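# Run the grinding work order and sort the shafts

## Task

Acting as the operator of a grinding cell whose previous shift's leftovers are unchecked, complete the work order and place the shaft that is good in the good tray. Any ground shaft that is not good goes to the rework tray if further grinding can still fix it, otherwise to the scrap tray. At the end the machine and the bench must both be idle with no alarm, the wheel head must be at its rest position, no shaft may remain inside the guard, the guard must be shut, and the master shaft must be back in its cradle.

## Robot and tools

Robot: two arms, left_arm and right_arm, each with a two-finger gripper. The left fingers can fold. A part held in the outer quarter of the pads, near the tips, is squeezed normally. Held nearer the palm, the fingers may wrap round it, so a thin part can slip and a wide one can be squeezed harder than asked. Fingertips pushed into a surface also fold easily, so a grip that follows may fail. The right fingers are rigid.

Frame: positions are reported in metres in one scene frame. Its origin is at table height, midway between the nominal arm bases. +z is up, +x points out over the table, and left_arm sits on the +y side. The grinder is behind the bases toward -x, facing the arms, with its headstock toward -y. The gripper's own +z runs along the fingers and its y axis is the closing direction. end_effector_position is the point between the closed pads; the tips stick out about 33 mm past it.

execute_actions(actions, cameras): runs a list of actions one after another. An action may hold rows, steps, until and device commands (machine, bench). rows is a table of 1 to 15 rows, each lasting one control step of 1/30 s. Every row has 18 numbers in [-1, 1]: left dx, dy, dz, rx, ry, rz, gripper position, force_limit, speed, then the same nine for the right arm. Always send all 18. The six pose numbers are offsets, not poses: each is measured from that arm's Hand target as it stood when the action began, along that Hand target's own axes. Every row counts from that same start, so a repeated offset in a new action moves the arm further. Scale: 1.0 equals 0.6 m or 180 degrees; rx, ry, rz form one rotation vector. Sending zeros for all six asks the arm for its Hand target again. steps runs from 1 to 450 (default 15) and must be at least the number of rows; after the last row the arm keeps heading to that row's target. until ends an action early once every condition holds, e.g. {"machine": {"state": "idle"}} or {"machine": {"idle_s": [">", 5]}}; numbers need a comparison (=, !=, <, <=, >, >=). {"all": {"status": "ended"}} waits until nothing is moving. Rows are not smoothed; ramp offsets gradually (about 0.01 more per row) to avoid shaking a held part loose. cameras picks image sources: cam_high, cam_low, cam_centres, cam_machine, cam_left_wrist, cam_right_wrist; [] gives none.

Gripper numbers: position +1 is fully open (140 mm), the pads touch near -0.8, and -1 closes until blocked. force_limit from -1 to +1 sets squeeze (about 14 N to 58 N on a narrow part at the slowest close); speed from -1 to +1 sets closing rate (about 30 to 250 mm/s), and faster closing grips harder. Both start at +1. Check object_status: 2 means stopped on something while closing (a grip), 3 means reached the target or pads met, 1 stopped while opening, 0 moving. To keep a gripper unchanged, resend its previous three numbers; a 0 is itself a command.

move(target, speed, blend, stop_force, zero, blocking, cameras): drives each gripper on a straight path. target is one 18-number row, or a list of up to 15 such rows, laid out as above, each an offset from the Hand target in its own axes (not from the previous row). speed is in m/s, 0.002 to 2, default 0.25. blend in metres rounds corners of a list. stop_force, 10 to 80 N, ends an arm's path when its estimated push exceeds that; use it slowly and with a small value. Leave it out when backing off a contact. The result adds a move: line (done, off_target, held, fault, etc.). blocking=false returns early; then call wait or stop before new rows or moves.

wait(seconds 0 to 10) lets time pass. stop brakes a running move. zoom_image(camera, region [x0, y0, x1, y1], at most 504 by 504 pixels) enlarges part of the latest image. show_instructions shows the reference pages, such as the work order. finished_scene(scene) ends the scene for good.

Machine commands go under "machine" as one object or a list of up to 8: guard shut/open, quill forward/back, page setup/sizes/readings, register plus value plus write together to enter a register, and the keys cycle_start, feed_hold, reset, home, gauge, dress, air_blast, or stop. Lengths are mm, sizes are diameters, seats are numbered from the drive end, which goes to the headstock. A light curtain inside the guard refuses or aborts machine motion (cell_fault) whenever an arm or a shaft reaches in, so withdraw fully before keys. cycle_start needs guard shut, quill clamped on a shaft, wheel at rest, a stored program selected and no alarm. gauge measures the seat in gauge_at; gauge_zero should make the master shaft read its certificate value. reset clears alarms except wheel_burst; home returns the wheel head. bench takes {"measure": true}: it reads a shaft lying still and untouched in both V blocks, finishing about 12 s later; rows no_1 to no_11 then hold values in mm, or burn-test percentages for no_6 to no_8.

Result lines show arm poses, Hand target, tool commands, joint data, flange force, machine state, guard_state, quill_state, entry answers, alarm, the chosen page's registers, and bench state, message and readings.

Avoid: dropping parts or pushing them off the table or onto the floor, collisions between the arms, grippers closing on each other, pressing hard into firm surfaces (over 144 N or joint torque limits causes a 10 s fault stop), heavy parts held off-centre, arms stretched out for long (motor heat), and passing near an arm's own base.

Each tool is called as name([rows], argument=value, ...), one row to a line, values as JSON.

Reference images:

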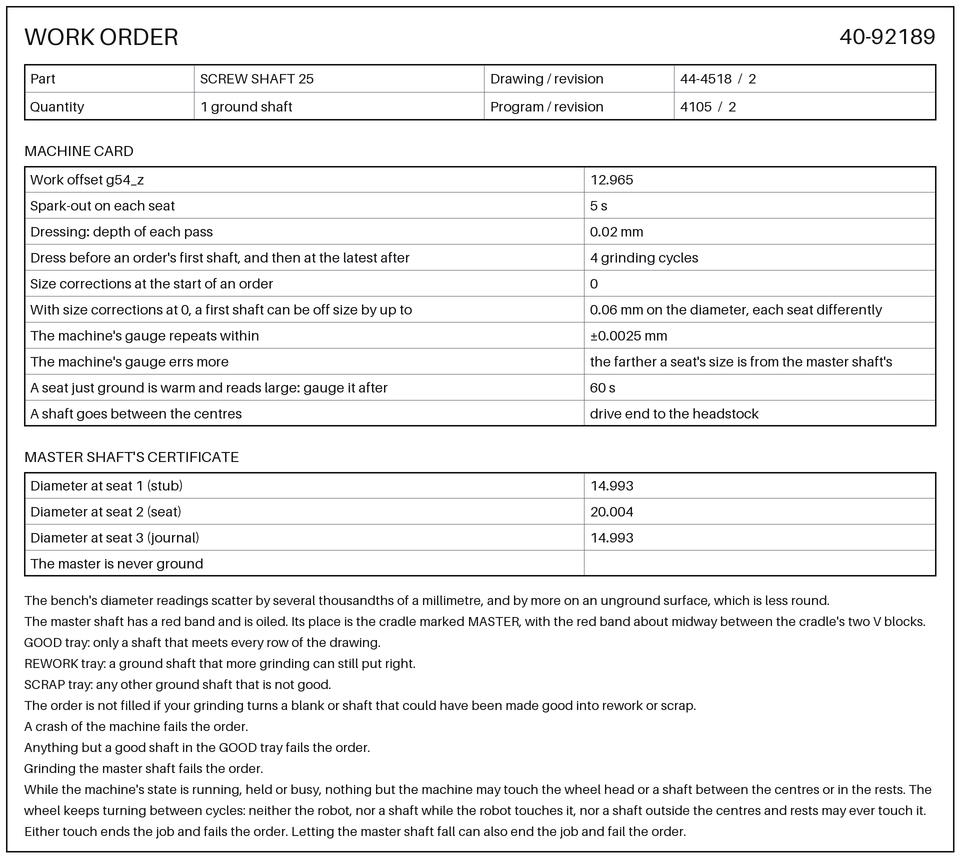

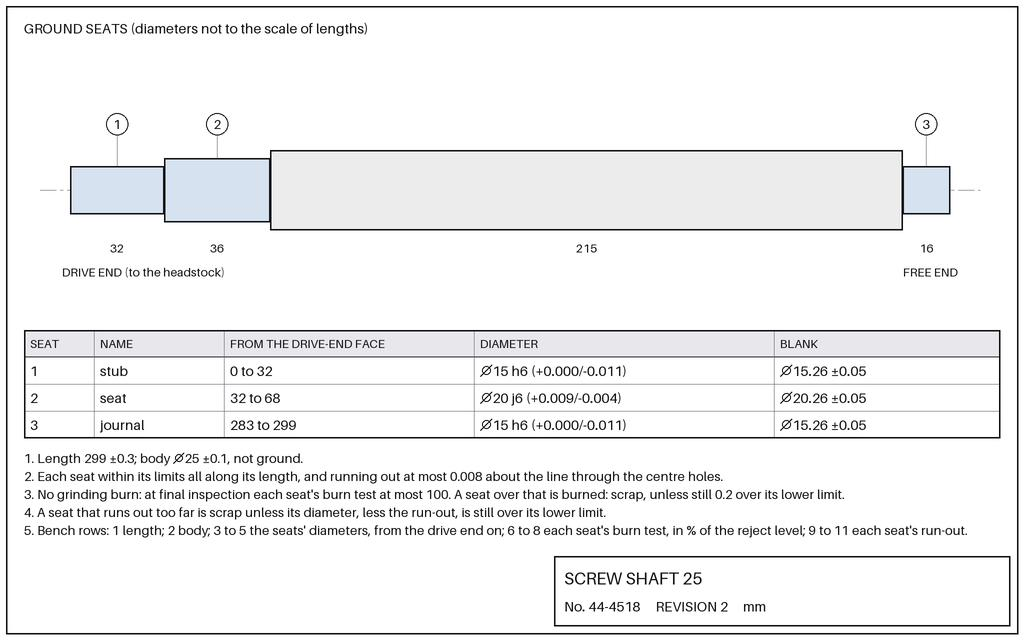

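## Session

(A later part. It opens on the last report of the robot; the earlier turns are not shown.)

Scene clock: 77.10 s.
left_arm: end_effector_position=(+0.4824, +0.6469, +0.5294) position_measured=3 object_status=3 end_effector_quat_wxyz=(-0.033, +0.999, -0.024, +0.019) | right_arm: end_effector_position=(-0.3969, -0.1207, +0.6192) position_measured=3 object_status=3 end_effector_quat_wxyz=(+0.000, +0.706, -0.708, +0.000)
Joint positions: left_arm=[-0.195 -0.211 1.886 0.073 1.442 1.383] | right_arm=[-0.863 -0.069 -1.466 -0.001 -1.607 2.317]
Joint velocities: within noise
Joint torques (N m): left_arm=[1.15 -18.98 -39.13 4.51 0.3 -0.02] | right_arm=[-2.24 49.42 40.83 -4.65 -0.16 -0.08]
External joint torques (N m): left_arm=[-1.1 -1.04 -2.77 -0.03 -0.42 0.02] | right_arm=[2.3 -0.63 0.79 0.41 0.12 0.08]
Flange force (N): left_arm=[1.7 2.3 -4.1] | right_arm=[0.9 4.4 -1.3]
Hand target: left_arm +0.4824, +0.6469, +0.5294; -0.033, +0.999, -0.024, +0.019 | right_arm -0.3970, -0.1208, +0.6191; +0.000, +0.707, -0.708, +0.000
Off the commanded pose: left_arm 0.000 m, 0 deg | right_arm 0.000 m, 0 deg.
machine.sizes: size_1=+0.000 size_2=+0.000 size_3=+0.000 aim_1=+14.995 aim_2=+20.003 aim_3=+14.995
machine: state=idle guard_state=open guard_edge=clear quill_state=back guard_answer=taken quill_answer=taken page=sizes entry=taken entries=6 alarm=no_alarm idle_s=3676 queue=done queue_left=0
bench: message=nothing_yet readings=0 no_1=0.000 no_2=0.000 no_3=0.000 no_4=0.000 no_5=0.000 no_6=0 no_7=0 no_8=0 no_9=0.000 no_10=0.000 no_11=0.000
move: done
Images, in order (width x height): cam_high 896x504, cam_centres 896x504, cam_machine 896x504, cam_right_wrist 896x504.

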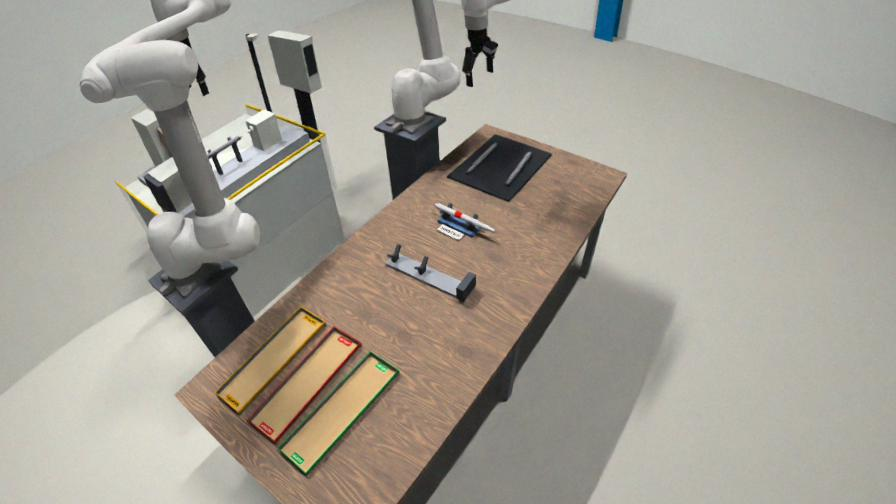

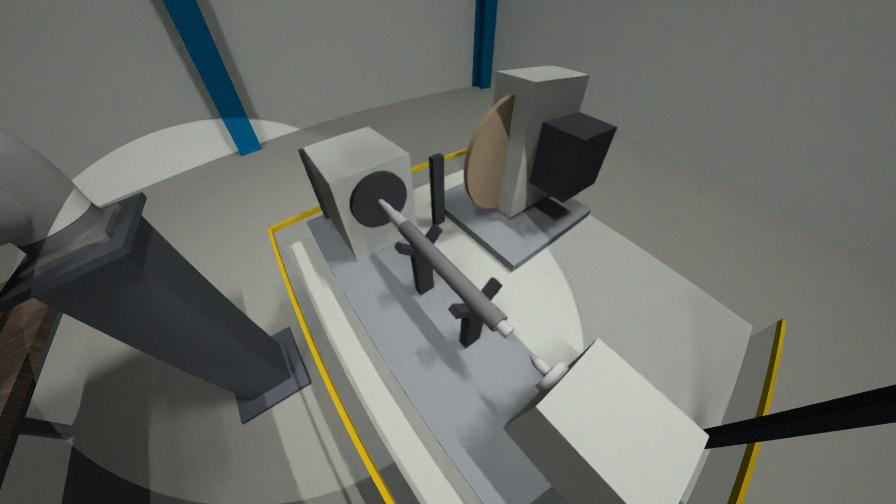

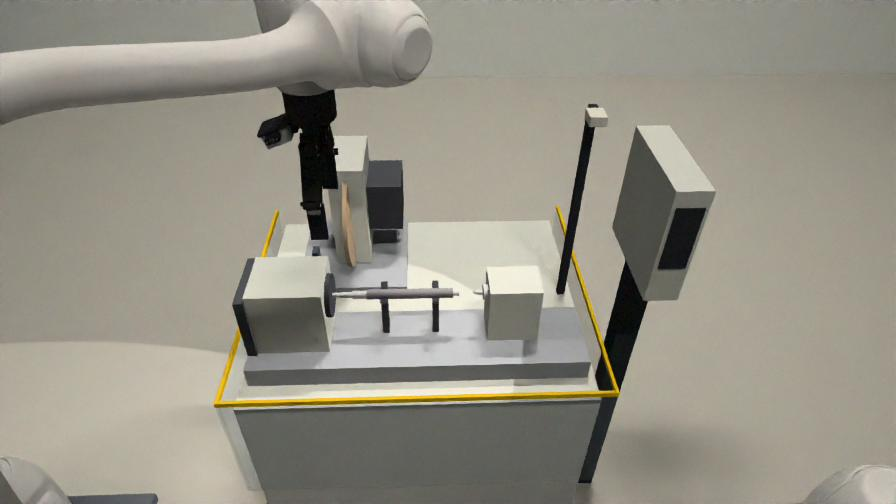

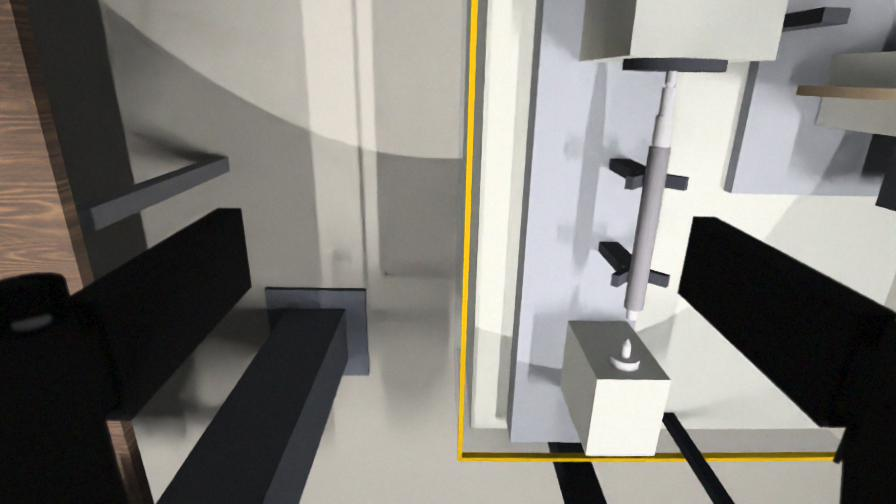

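move([
  [0,0,0,0,0,0,1,1,1, -0.15,0.403,0,0,0,0,1,1,1],
  [0,0,0,0,0,0,1,1,1, -0.15,0.403,0.4,0,0,0,1,1,1],
], speed=0.3, cameras=["cam_right_wrist","cam_machine","cam_centres"])

Scene clock: 96.70 s.
left_arm: end_effector_position=(+0.4824, +0.6469, +0.5294) position_measured=3 object_status=3 end_effector_quat_wxyz=(-0.033, +0.999, -0.024, +0.019) | right_arm: end_effector_position=(-0.6385, -0.0303, +0.3790) position_measured=3 object_status=3 end_effector_quat_wxyz=(+0.000, +0.706, -0.708, +0.000)
Joint positions: left_arm=[-0.195 -0.211 1.886 0.073 1.442 1.383] | right_arm=[-0.723 -0.496 -1.34 0 -1.306 2.457]
Joint velocities: within noise
Joint torques (N m): left_arm=[1.63 -19.02 -39.11 4.41 0.3 0.03] | right_arm=[-1.26 89.07 39.75 -4.5 -0.18 -0.04]
External joint torques (N m): left_arm=[-1.68 -0.83 -2.77 0.06 -0.43 -0.03] | right_arm=[1.36 0.67 0.61 0.39 0.14 0.04]
Flange force (N): left_arm=[1.8 3.8 -4.2] | right_arm=[1.1 1.3 -0.8]
Hand target: left_arm +0.4824, +0.6469, +0.5294; -0.033, +0.999, -0.024, +0.019 | right_arm -0.6385, -0.0303, +0.3790; +0.000, +0.707, -0.708, +0.000
Off the commanded pose: left_arm 0.000 m, 0 deg | right_arm 0.000 m, 0 deg.
machine.sizes: size_1=+0.000 size_2=+0.000 size_3=+0.000 aim_1=+14.995 aim_2=+20.003 aim_3=+14.995
machine: state=idle guard_state=open guard_edge=clear quill_state=back guard_answer=taken quill_answer=taken page=sizes entry=taken entries=6 alarm=no_alarm idle_s=3696 queue=done queue_left=0
bench: message=nothing_yet readings=0 no_1=0.000 no_2=0.000 no_3=0.000 no_4=0.000 no_5=0.000 no_6=0 no_7=0 no_8=0 no_9=0.000 no_10=0.000 no_11=0.000
move: done
Images, in order (width x height): cam_centres 896x504, cam_machine 896x504, cam_right_wrist 896x504.

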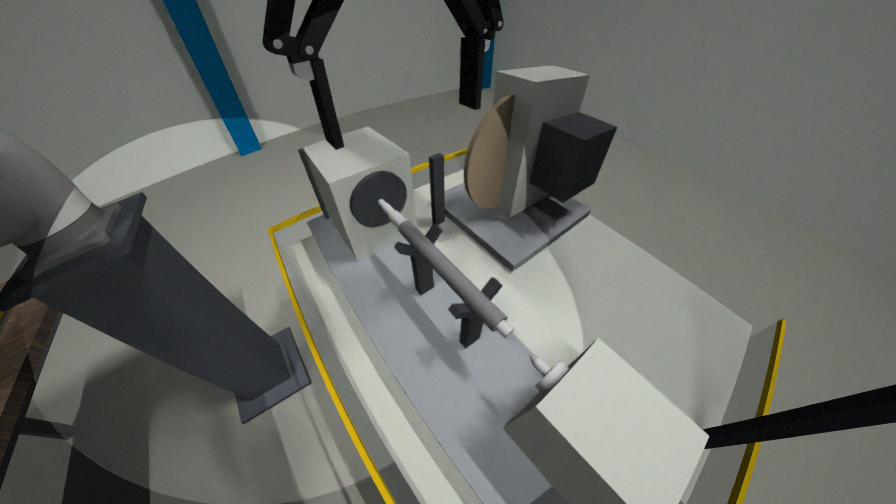

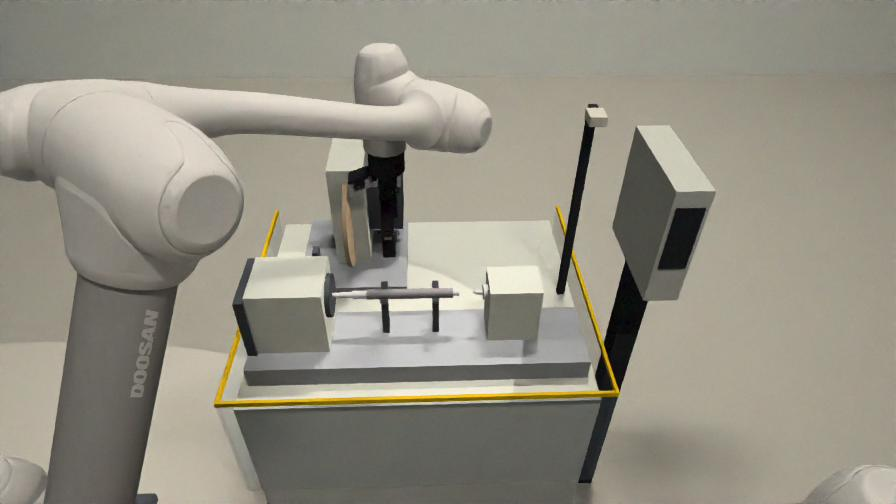

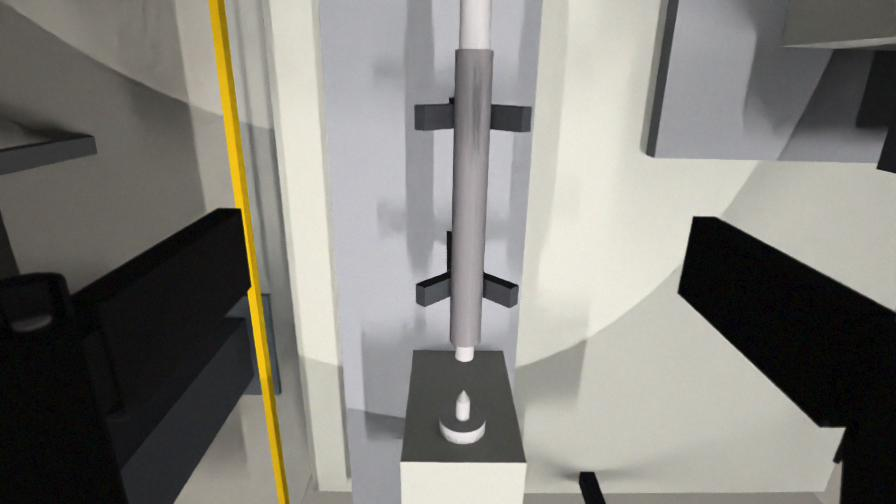

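move(target=[0,0,0,0,0,0,1,1,1, 0,0.007,0.165,0,0,0,0.3,1,1], speed=0.2, cameras=["cam_right_wrist","cam_machine","cam_centres"])

Scene clock: 103.20 s.
left_arm: end_effector_position=(+0.4824, +0.6469, +0.5294) position_measured=3 object_status=3 end_effector_quat_wxyz=(-0.033, +0.999, -0.024, +0.019) | right_arm: end_effector_position=(-0.6427, -0.0303, +0.2801) position_measured=91 object_status=3 end_effector_quat_wxyz=(+0.000, +0.706, -0.708, +0.000)
Joint positions: left_arm=[-0.195 -0.211 1.886 0.073 1.442 1.383] | right_arm=[-0.72 -0.555 -1.434 0 -1.153 2.46]
Joint velocities: within noise
Joint torques (N m): left_arm=[1.27 -19.04 -38.83 4.48 0.28 0.01] | right_arm=[-0.93 91.91 37.65 -4.25 -0.09 -0.17]
External joint torques (N m): left_arm=[-1.39 -1.51 -3.21 0 -0.4 -0.01] | right_arm=[1.13 -0.25 0.18 0.4 0.05 0.17]
Flange force (N): left_arm=[1.4 3.0 -5.0] | right_arm=[0.7 1.6 0.1]
Hand target: left_arm +0.4824, +0.6469, +0.5294; -0.033, +0.999, -0.024, +0.019 | right_arm -0.6426, -0.0303, +0.2800; +0.000, +0.707, -0.708, +0.000
Off the commanded pose: left_arm 0.000 m, 0 deg | right_arm 0.000 m, 0 deg.
machine.sizes: size_1=+0.000 size_2=+0.000 size_3=+0.000 aim_1=+14.995 aim_2=+20.003 aim_3=+14.995
machine: state=idle guard_state=open guard_edge=clear quill_state=back guard_answer=taken quill_answer=taken page=sizes entry=taken entries=6 alarm=no_alarm idle_s=3702 queue=done queue_left=0
bench: message=nothing_yet readings=0 no_1=0.000 no_2=0.000 no_3=0.000 no_4=0.000 no_5=0.000 no_6=0 no_7=0 no_8=0 no_9=0.000 no_10=0.000 no_11=0.000
move: done
Images, in order (width x height): cam_centres 896x504, cam_machine 896x504, cam_right_wrist 896x504.

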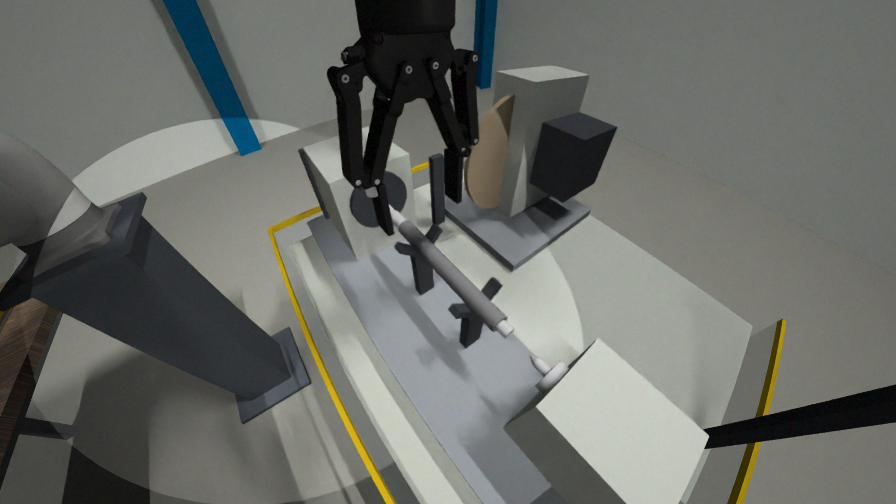

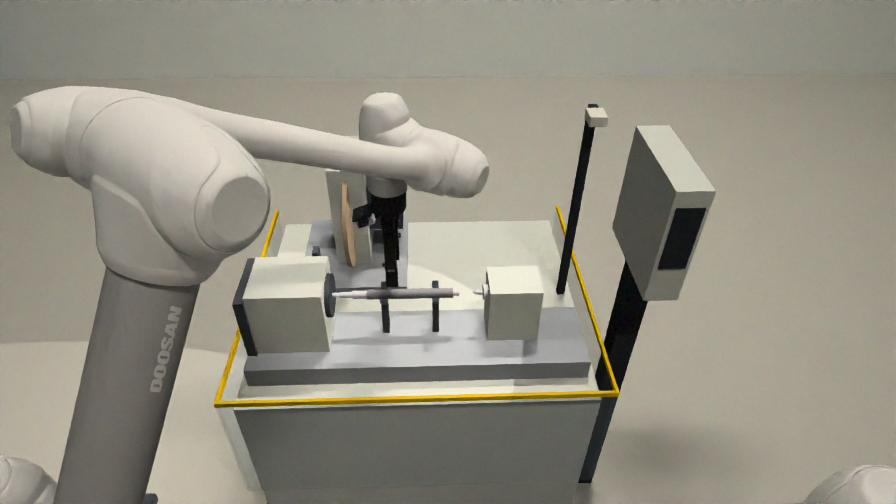

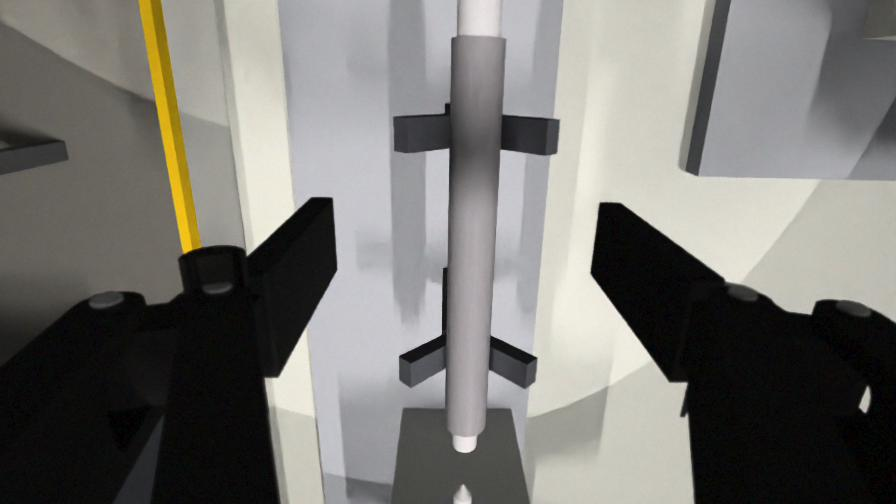

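move(target=[0,0,0,0,0,0,1,1,1, -0.025,0.007,0.15,0,0,0,0.3,0,-1], speed=0.1, cameras=["cam_right_wrist","cam_machine","cam_centres"])

Scene clock: 118.90 s.
left_arm: end_effector_position=(+0.4824, +0.6469, +0.5294) position_measured=3 object_status=3 end_effector_quat_wxyz=(-0.033, +0.999, -0.024, +0.019) | right_arm: end_effector_position=(-0.6467, -0.0153, +0.1900) position_measured=91 object_status=3 end_effector_quat_wxyz=(+0.000, +0.707, -0.708, +0.000)
Joint positions: left_arm=[-0.195 -0.211 1.886 0.073 1.442 1.383] | right_arm=[-0.731 -0.642 -1.468 -0.001 -1.032 2.449]
Joint velocities: within noise
Joint torques (N m): left_arm=[1.39 -18.93 -38.85 4.52 0.28 0.07] | right_arm=[-0.82 97.16 35.16 -4 -0.21 -0.03]
External joint torques (N m): left_arm=[-1.63 -0.98 -3.1 -0.05 -0.41 -0.07] | right_arm=[0.93 0.2 0.55 0.37 0.17 0.03]
Flange force (N): left_arm=[2.0 3.8 -4.7] | right_arm=[0.3 1.4 -0.3]
Hand target: left_arm +0.4824, +0.6469, +0.5294; -0.033, +0.999, -0.024, +0.019 | right_arm -0.6467, -0.0153, +0.1900; +0.000, +0.707, -0.708, +0.000
Off the commanded pose: left_arm 0.000 m, 0 deg | right_arm 0.000 m, 0 deg.
machine.sizes: size_1=+0.000 size_2=+0.000 size_3=+0.000 aim_1=+14.995 aim_2=+20.003 aim_3=+14.995
machine: state=idle guard_state=open guard_edge=clear quill_state=back guard_answer=taken quill_answer=taken page=sizes entry=taken entries=6 alarm=no_alarm idle_s=3718 queue=done queue_left=0
bench: message=nothing_yet readings=0 no_1=0.000 no_2=0.000 no_3=0.000 no_4=0.000 no_5=0.000 no_6=0 no_7=0 no_8=0 no_9=0.000 no_10=0.000 no_11=0.000
move: done
Images, in order (width x height): cam_centres 896x504, cam_machine 896x504, cam_right_wrist 896x504.

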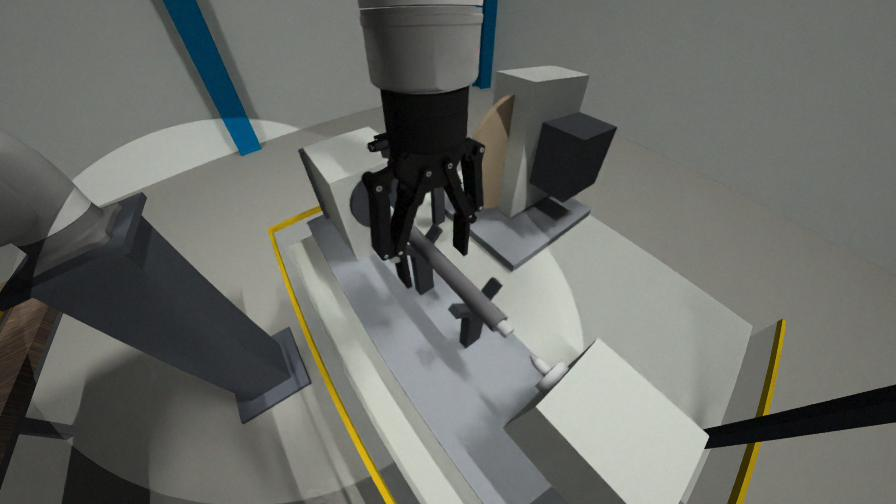

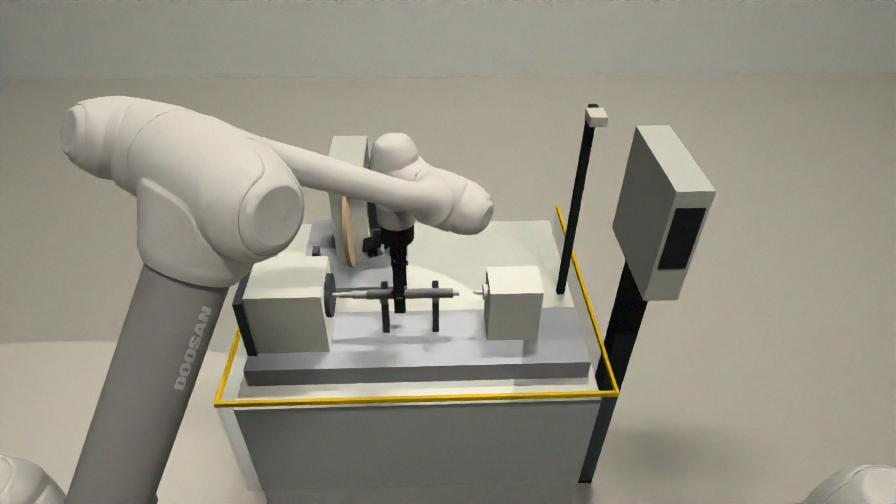

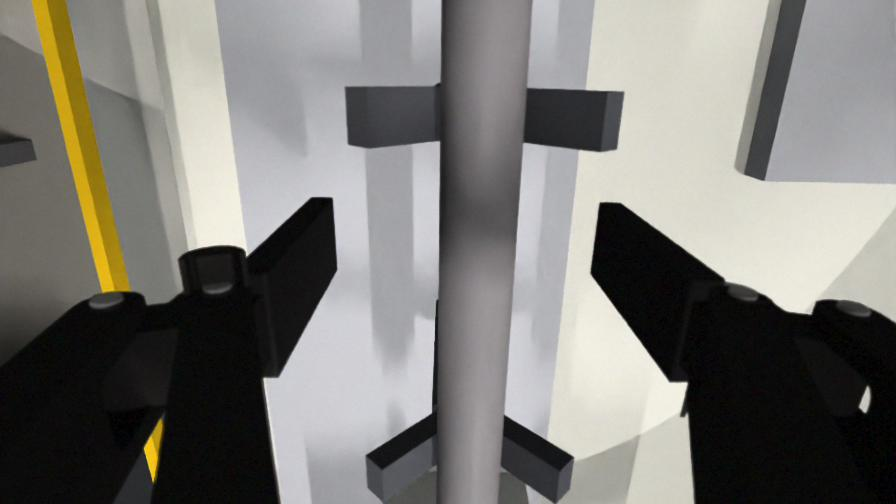

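move(target=[0,0,0,0,0,0,1,1,1, 0,0.006,0.006,0,0,0.0064,0.3,0,-1], speed=0.1, cameras=["cam_right_wrist"])

execute_actions([
  {"rows":[[0,0,0,0,0,0,1,1,1, 0,0,0,0,0,0,-1,0,-1]],"steps":75},
], cameras=["cam_right_wrist","cam_machine","cam_centres"])

Scene clock: 128.57 s.
left_arm: end_effector_position=(+0.4824, +0.6469, +0.5294) position_measured=3 object_status=3 end_effector_quat_wxyz=(-0.033, +0.999, -0.024, +0.019) | right_arm: end_effector_position=(-0.6504, -0.0153, +0.1864) position_measured=91 object_status=3 end_effector_quat_wxyz=(+0.000, +0.699, -0.715, +0.000)
Joint positions: left_arm=[-0.195 -0.211 1.886 0.073 1.442 1.383] | right_arm=[-0.728 -0.649 -1.464 0 -1.03 2.472]
Joint velocities: within noise
Joint torques (N m): left_arm=[1.02 -18.71 -39.07 4.41 0.29 0.02] | right_arm=[-1.36 97.44 35.32 -3.99 -0.16 -0.1]
External joint torques (N m): left_arm=[-1.01 -2.1 -3.07 0.09 -0.41 -0.02] | right_arm=[1.49 0.23 0.29 0.37 0.13 0.1]
Flange force (N): left_arm=[0.4 2.0 -4.9] | right_arm=[1.3 1.4 -0.2]
Hand target: left_arm +0.4824, +0.6469, +0.5294; -0.033, +0.999, -0.024, +0.019 | right_arm -0.6503, -0.0153, +0.1864; +0.000, +0.699, -0.715, +0.000
Off the commanded pose: left_arm 0.000 m, 0 deg | right_arm 0.000 m, 0 deg.
machine.sizes: size_1=+0.000 size_2=+0.000 size_3=+0.000 aim_1=+14.995 aim_2=+20.003 aim_3=+14.995
machine: state=idle guard_state=open guard_edge=clear quill_state=back guard_answer=taken quill_answer=taken page=sizes entry=taken entries=6 alarm=no_alarm idle_s=3727 queue=done queue_left=0
bench: message=nothing_yet readings=0 no_1=0.000 no_2=0.000 no_3=0.000 no_4=0.000 no_5=0.000 no_6=0 no_7=0 no_8=0 no_9=0.000 no_10=0.000 no_11=0.000
move: done
Images, in order (width x height): cam_right_wrist 896x504.

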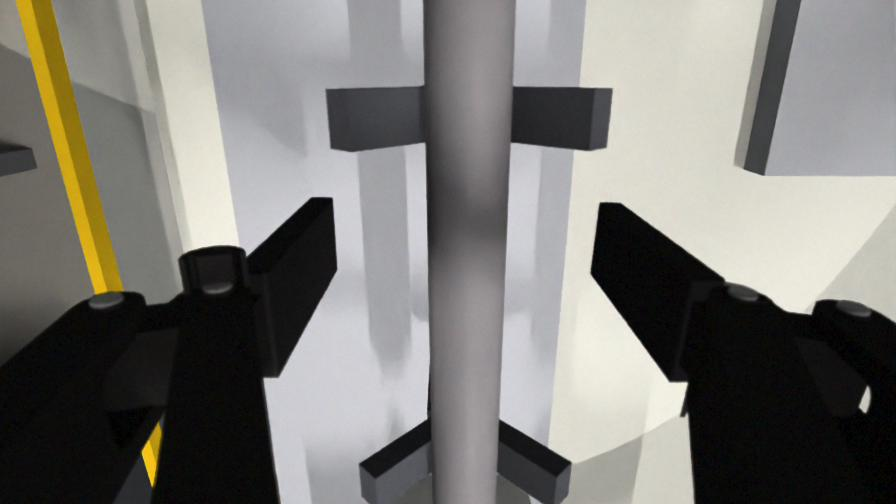

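Scene clock: 131.27 s.
left_arm: end_effector_position=(+0.4824, +0.6469, +0.5294) position_measured=3 object_status=3 end_effector_quat_wxyz=(-0.033, +0.999, -0.024, +0.019) | right_arm: end_effector_position=(-0.6503, -0.0153, +0.1863) position_measured=194 object_status=2 end_effector_quat_wxyz=(+0.000, +0.699, -0.715, +0.000)
Joint positions: left_arm=[-0.195 -0.211 1.886 0.073 1.442 1.383] | right_arm=[-0.728 -0.649 -1.464 -0.001 -1.03 2.472]
Joint velocities: within noise
Joint torques (N m): left_arm=[1.48 -19.02 -38.95 4.5 0.26 0.01] | right_arm=[6.39 84.2 35.33 -0.9 4.7 0.59]
External joint torques (N m): left_arm=[-1.56 -0.95 -2.98 -0.02 -0.39 -0.01] | right_arm=[-6.32 14.05 0.44 -2.74 -4.73 -0.59]
Flange force (N): left_arm=[1.9 3.5 -4.6] | right_arm=[2.3 -15.1 -18.8]
Hand target: left_arm +0.4824, +0.6469, +0.5294; -0.033, +0.999, -0.024, +0.019 | right_arm -0.6503, -0.0153, +0.1864; +0.000, +0.699, -0.715, +0.000
Off the commanded pose: left_arm 0.000 m, 0 deg | right_arm 0.000 m, 0 deg.
machine.sizes: size_1=+0.000 size_2=+0.000 size_3=+0.000 aim_1=+14.995 aim_2=+20.003 aim_3=+14.995
machine: state=idle guard_state=open guard_edge=clear quill_state=back guard_answer=taken quill_answer=taken page=sizes entry=taken entries=6 alarm=no_alarm idle_s=3730 queue=done queue_left=0
bench: message=nothing_yet readings=0 no_1=0.000 no_2=0.000 no_3=0.000 no_4=0.000 no_5=0.000 no_6=0 no_7=0 no_8=0 no_9=0.000 no_10=0.000 no_11=0.000
Images, in order (width x height): cam_centres 896x504, cam_machine 896x504, cam_right_wrist 896x504.

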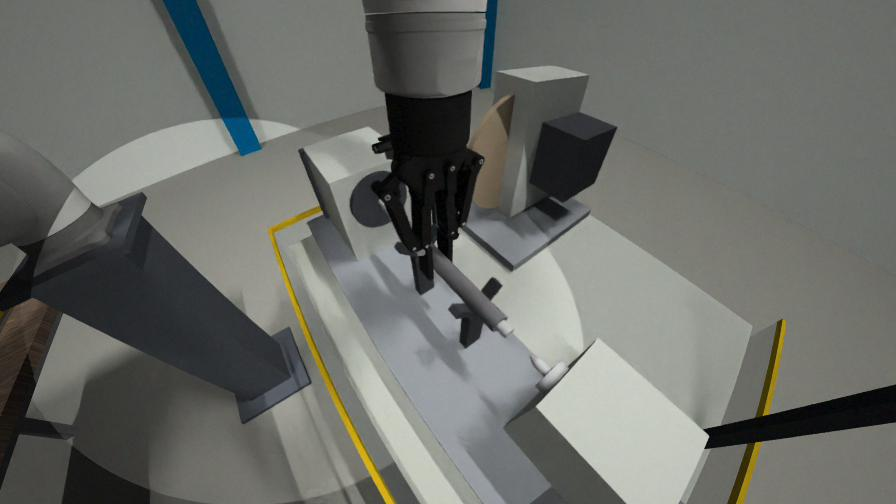

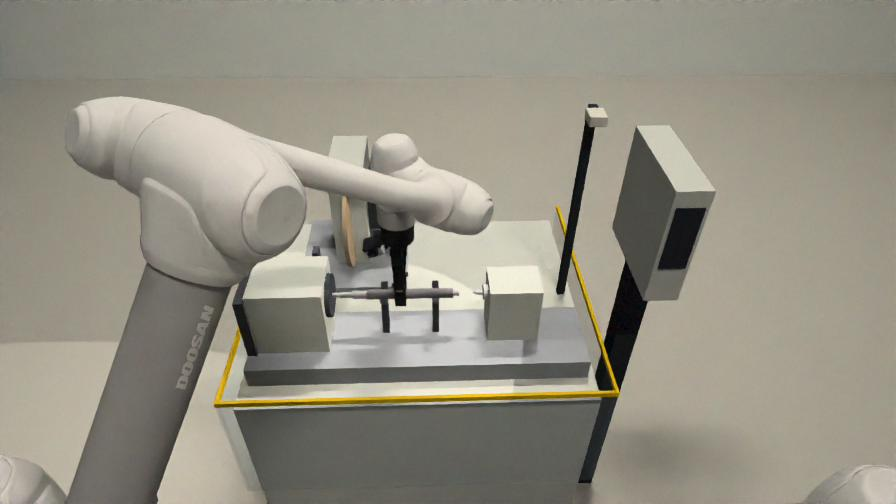

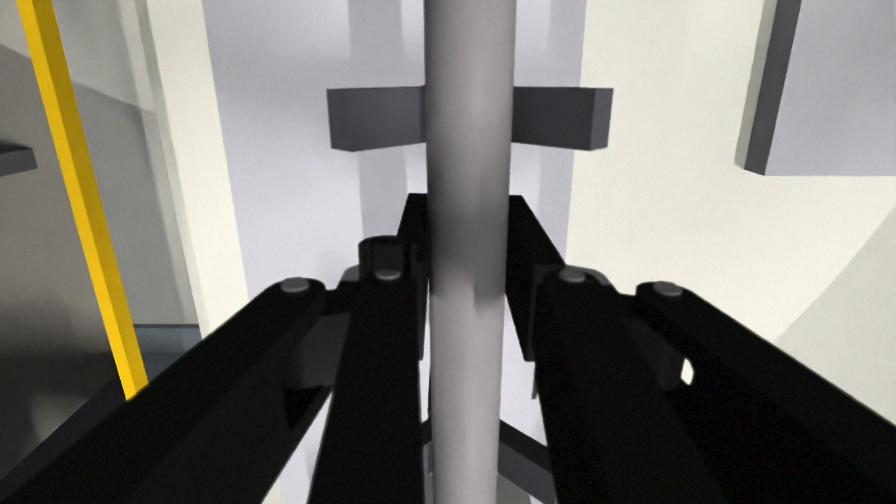

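move([
  [0,0,0,0,0,0,1,1,1, -0.027,0,-0.004,0,0,0,-1,0,-1],
  [0,0,0,0,0,0,1,1,1, -0.027,0,-0.1,0,0,0,-1,0,-1],
], speed=0.06, cameras=["cam_right_wrist","cam_machine","cam_centres"])

Scene clock: 140.43 s.
left_arm: end_effector_position=(+0.4824, +0.6469, +0.5294) position_measured=3 object_status=3 end_effector_quat_wxyz=(-0.033, +0.999, -0.024, +0.019) | right_arm: end_effector_position=(-0.6500, +0.0009, +0.2464) position_measured=194 object_status=2 end_effector_quat_wxyz=(+0.000, +0.699, -0.715, +0.000)
Joint positions: left_arm=[-0.195 -0.211 1.886 0.073 1.442 1.383] | right_arm=[-0.743 -0.618 -1.396 0 -1.129 2.457]
Joint velocities: within noise
Joint torques (N m): left_arm=[1.29 -18.78 -38.78 4.58 0.28 -0.02] | right_arm=[-0.65 104.82 42.08 -4.25 -0.1 -0.05]
External joint torques (N m): left_arm=[-1.21 -1.77 -3.12 -0.11 -0.4 0.02] | right_arm=[0.83 -7.69 -4.44 0.42 0.07 0.05]
Flange force (N): left_arm=[0.9 2.5 -4.9] | right_arm=[0.8 0.7 9.0]
Hand target: left_arm +0.4824, +0.6469, +0.5294; -0.033, +0.999, -0.024, +0.019 | right_arm -0.6500, +0.0009, +0.2464; +0.000, +0.699, -0.715, +0.000
Off the commanded pose: left_arm 0.000 m, 0 deg | right_arm 0.000 m, 0 deg.
machine.sizes: size_1=+0.000 size_2=+0.000 size_3=+0.000 aim_1=+14.995 aim_2=+20.003 aim_3=+14.995
machine: state=idle guard_state=open guard_edge=clear quill_state=back guard_answer=taken quill_answer=taken page=sizes entry=taken entries=6 alarm=no_alarm idle_s=3739 queue=done queue_left=0
bench: message=nothing_yet readings=0 no_1=0.000 no_2=0.000 no_3=0.000 no_4=0.000 no_5=0.000 no_6=0 no_7=0 no_8=0 no_9=0.000 no_10=0.000 no_11=0.000
move: done
Images, in order (width x height): cam_centres 896x504, cam_machine 896x504, cam_right_wrist 896x504.

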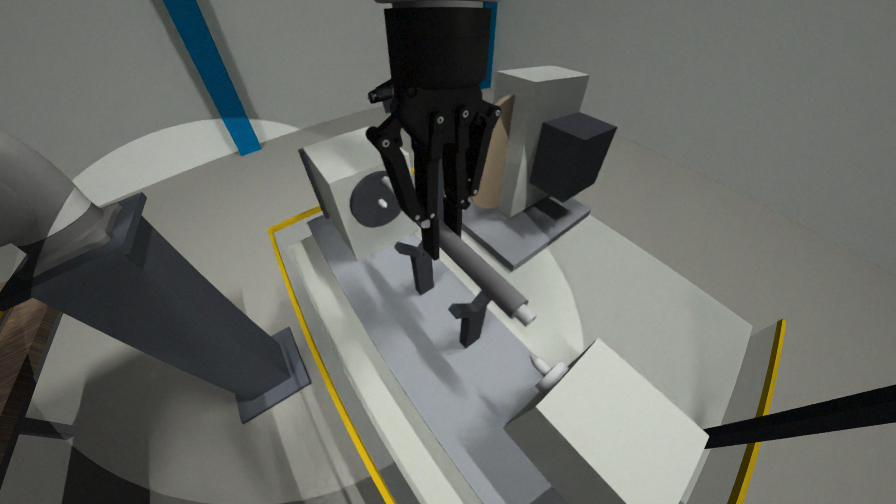

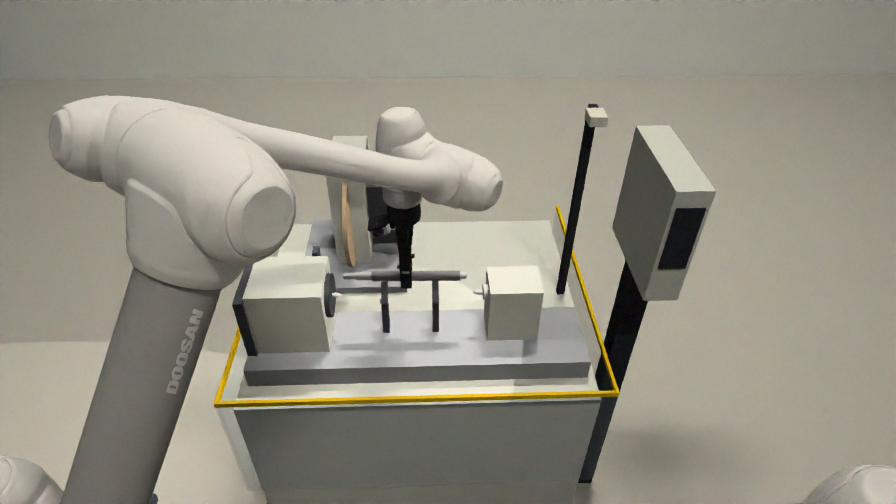

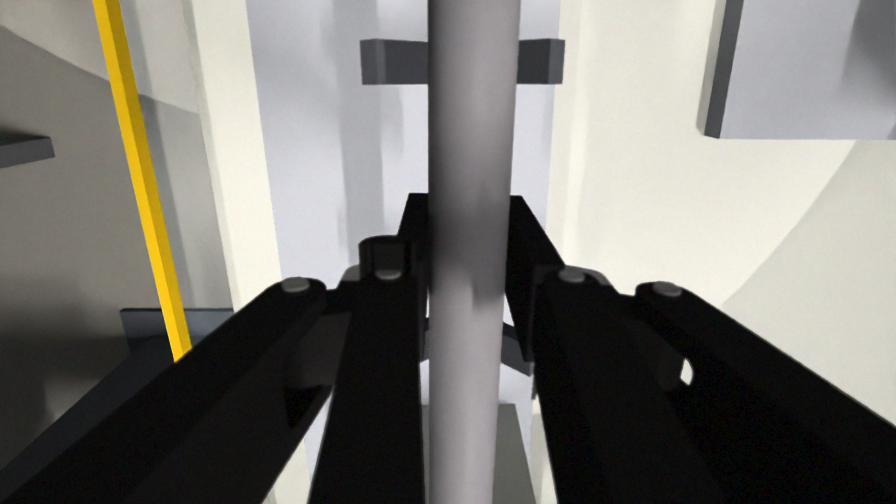

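move([
  [0,0,0,0,0,0,1,1,1, 0,0,-0.3,0,0,0,-1,0,-1],
  [0,0,0,0,0,0,1,1,1, -0.015,-0.667,-0.38,0,0,0.15,-1,0,-1],
  [0,0,0,0,0,0,1,1,1, -0.02,-0.97,-0.42,0,0,0.25,-1,0,-1],
], speed=0.3, blend=[0.05,0.08,0], cameras=["cam_right_wrist","cam_machine"])

Scene clock: 160.90 s.
left_arm: end_effector_position=(+0.4824, +0.6469, +0.5294) position_measured=3 object_status=3 end_effector_quat_wxyz=(-0.033, +0.999, -0.024, +0.019) | right_arm: end_effector_position=(-0.0681, +0.0002, +0.4987) position_measured=194 object_status=2 end_effector_quat_wxyz=(+0.000, -0.373, +0.928, +0.000)
Joint positions: left_arm=[-0.195 -0.211 1.886 0.073 1.442 1.383] | right_arm=[-1.458 -0.061 -1.69 -0.001 -1.39 2.527]
Joint velocities: within noise
Joint torques (N m): left_arm=[1.62 -18.98 -38.96 4.51 0.24 0.02] | right_arm=[-1.14 53.62 45.67 -4.68 -0.13 -0.15]
External joint torques (N m): left_arm=[-1.72 -1.19 -2.84 -0.05 -0.36 -0.02] | right_arm=[1.13 -6.27 -4.75 0.51 0.09 0.15]
Flange force (N): left_arm=[1.3 3.8 -4.5] | right_arm=[0.6 2.7 9.2]
Hand target: left_arm +0.4824, +0.6469, +0.5294; -0.033, +0.999, -0.024, +0.019 | right_arm -0.0680, +0.0002, +0.4987; +0.000, -0.373, +0.928, +0.000
Off the commanded pose: left_arm 0.000 m, 0 deg | right_arm 0.000 m, 0 deg.
machine.sizes: size_1=+0.000 size_2=+0.000 size_3=+0.000 aim_1=+14.995 aim_2=+20.003 aim_3=+14.995
machine: state=idle guard_state=open guard_edge=clear quill_state=back guard_answer=taken quill_answer=taken page=sizes entry=taken entries=6 alarm=no_alarm idle_s=3759 queue=done queue_left=0
bench: message=nothing_yet readings=0 no_1=0.000 no_2=0.000 no_3=0.000 no_4=0.000 no_5=0.000 no_6=0 no_7=0 no_8=0 no_9=0.000 no_10=0.000 no_11=0.000
move: done
Images, in order (width x height): cam_machine 896x504, cam_right_wrist 896x504.

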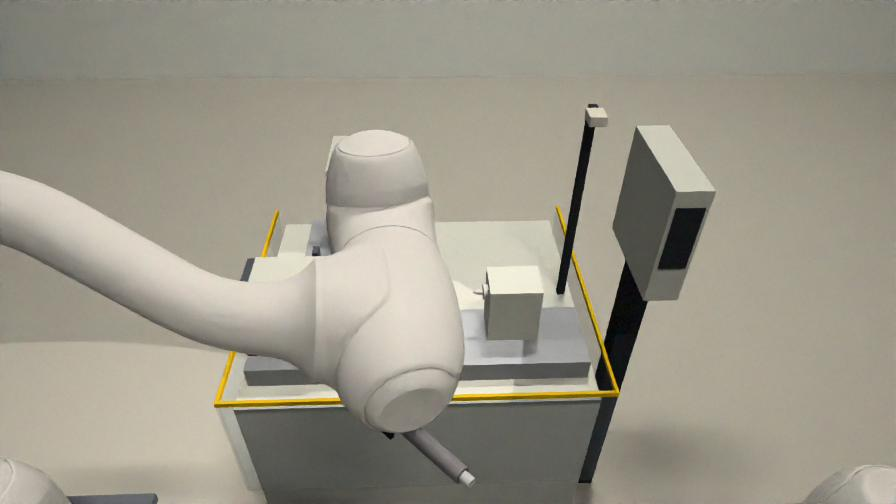

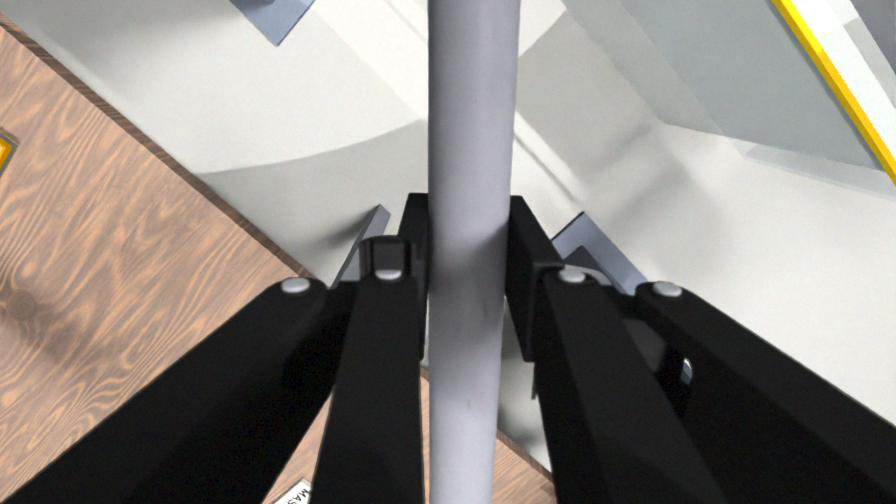

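move(target=[0,0,0,0,0,0,1,1,1, -0.625,-0.668,0.15,0,0,0.243,-1,0,-1], speed=0.3, cameras=["cam_right_wrist","cam_high","cam_low"])

Scene clock: 167.70 s.
left_arm: end_effector_position=(+0.4824, +0.6469, +0.5294) position_measured=3 object_status=3 end_effector_quat_wxyz=(-0.033, +0.999, -0.024, +0.019) | right_arm: end_effector_position=(+0.4800, -0.0300, +0.4091) position_measured=194 object_status=2 end_effector_quat_wxyz=(+0.000, +0.000, +1.000, +0.000)
Joint positions: left_arm=[-0.195 -0.211 1.886 0.073 1.442 1.383] | right_arm=[-2.288 -0.34 -1.513 0 -1.288 2.461]
Joint velocities: within noise
Joint torques (N m): left_arm=[1.42 -19.17 -38.94 4.48 0.25 0.06] | right_arm=[-1.02 81.95 44.48 -4.51 -0.2 -0.12]
External joint torques (N m): left_arm=[-1.5 -1.12 -2.95 -0.01 -0.36 -0.06] | right_arm=[1 -7.77 -4.61 0.45 0.16 0.12]
Flange force (N): left_arm=[1.6 3.5 -4.6] | right_arm=[-0.2 2.5 9.5]
Hand target: left_arm +0.4824, +0.6469, +0.5294; -0.033, +0.999, -0.024, +0.019 | right_arm +0.4801, -0.0300, +0.4090; +0.000, +0.000, +1.000, +0.000
Off the commanded pose: left_arm 0.000 m, 0 deg | right_arm 0.000 m, 0 deg.
machine.sizes: size_1=+0.000 size_2=+0.000 size_3=+0.000 aim_1=+14.995 aim_2=+20.003 aim_3=+14.995
machine: state=idle guard_state=open guard_edge=clear quill_state=back guard_answer=taken quill_answer=taken page=sizes entry=taken entries=6 alarm=no_alarm idle_s=3766 queue=done queue_left=0
bench: message=nothing_yet readings=0 no_1=0.000 no_2=0.000 no_3=0.000 no_4=0.000 no_5=0.000 no_6=0 no_7=0 no_8=0 no_9=0.000 no_10=0.000 no_11=0.000
move: done
Images, in order (width x height): cam_high 896x504, cam_low 896x504, cam_right_wrist 896x504.

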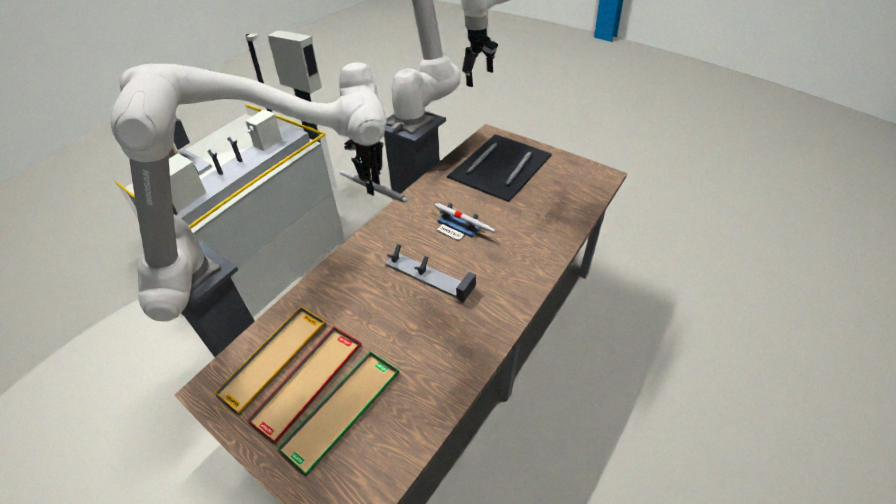

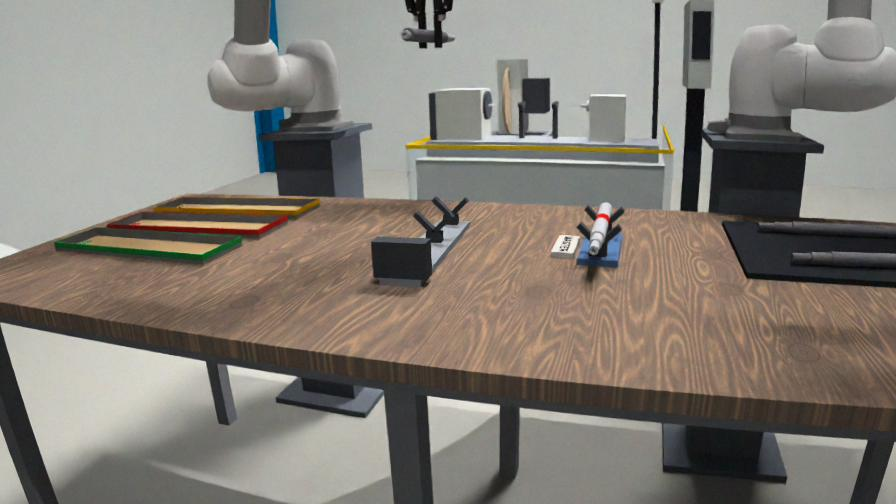

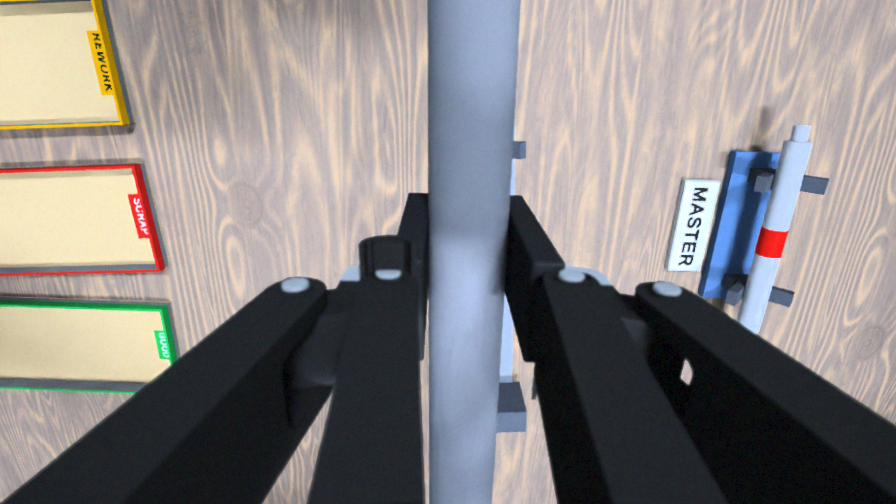

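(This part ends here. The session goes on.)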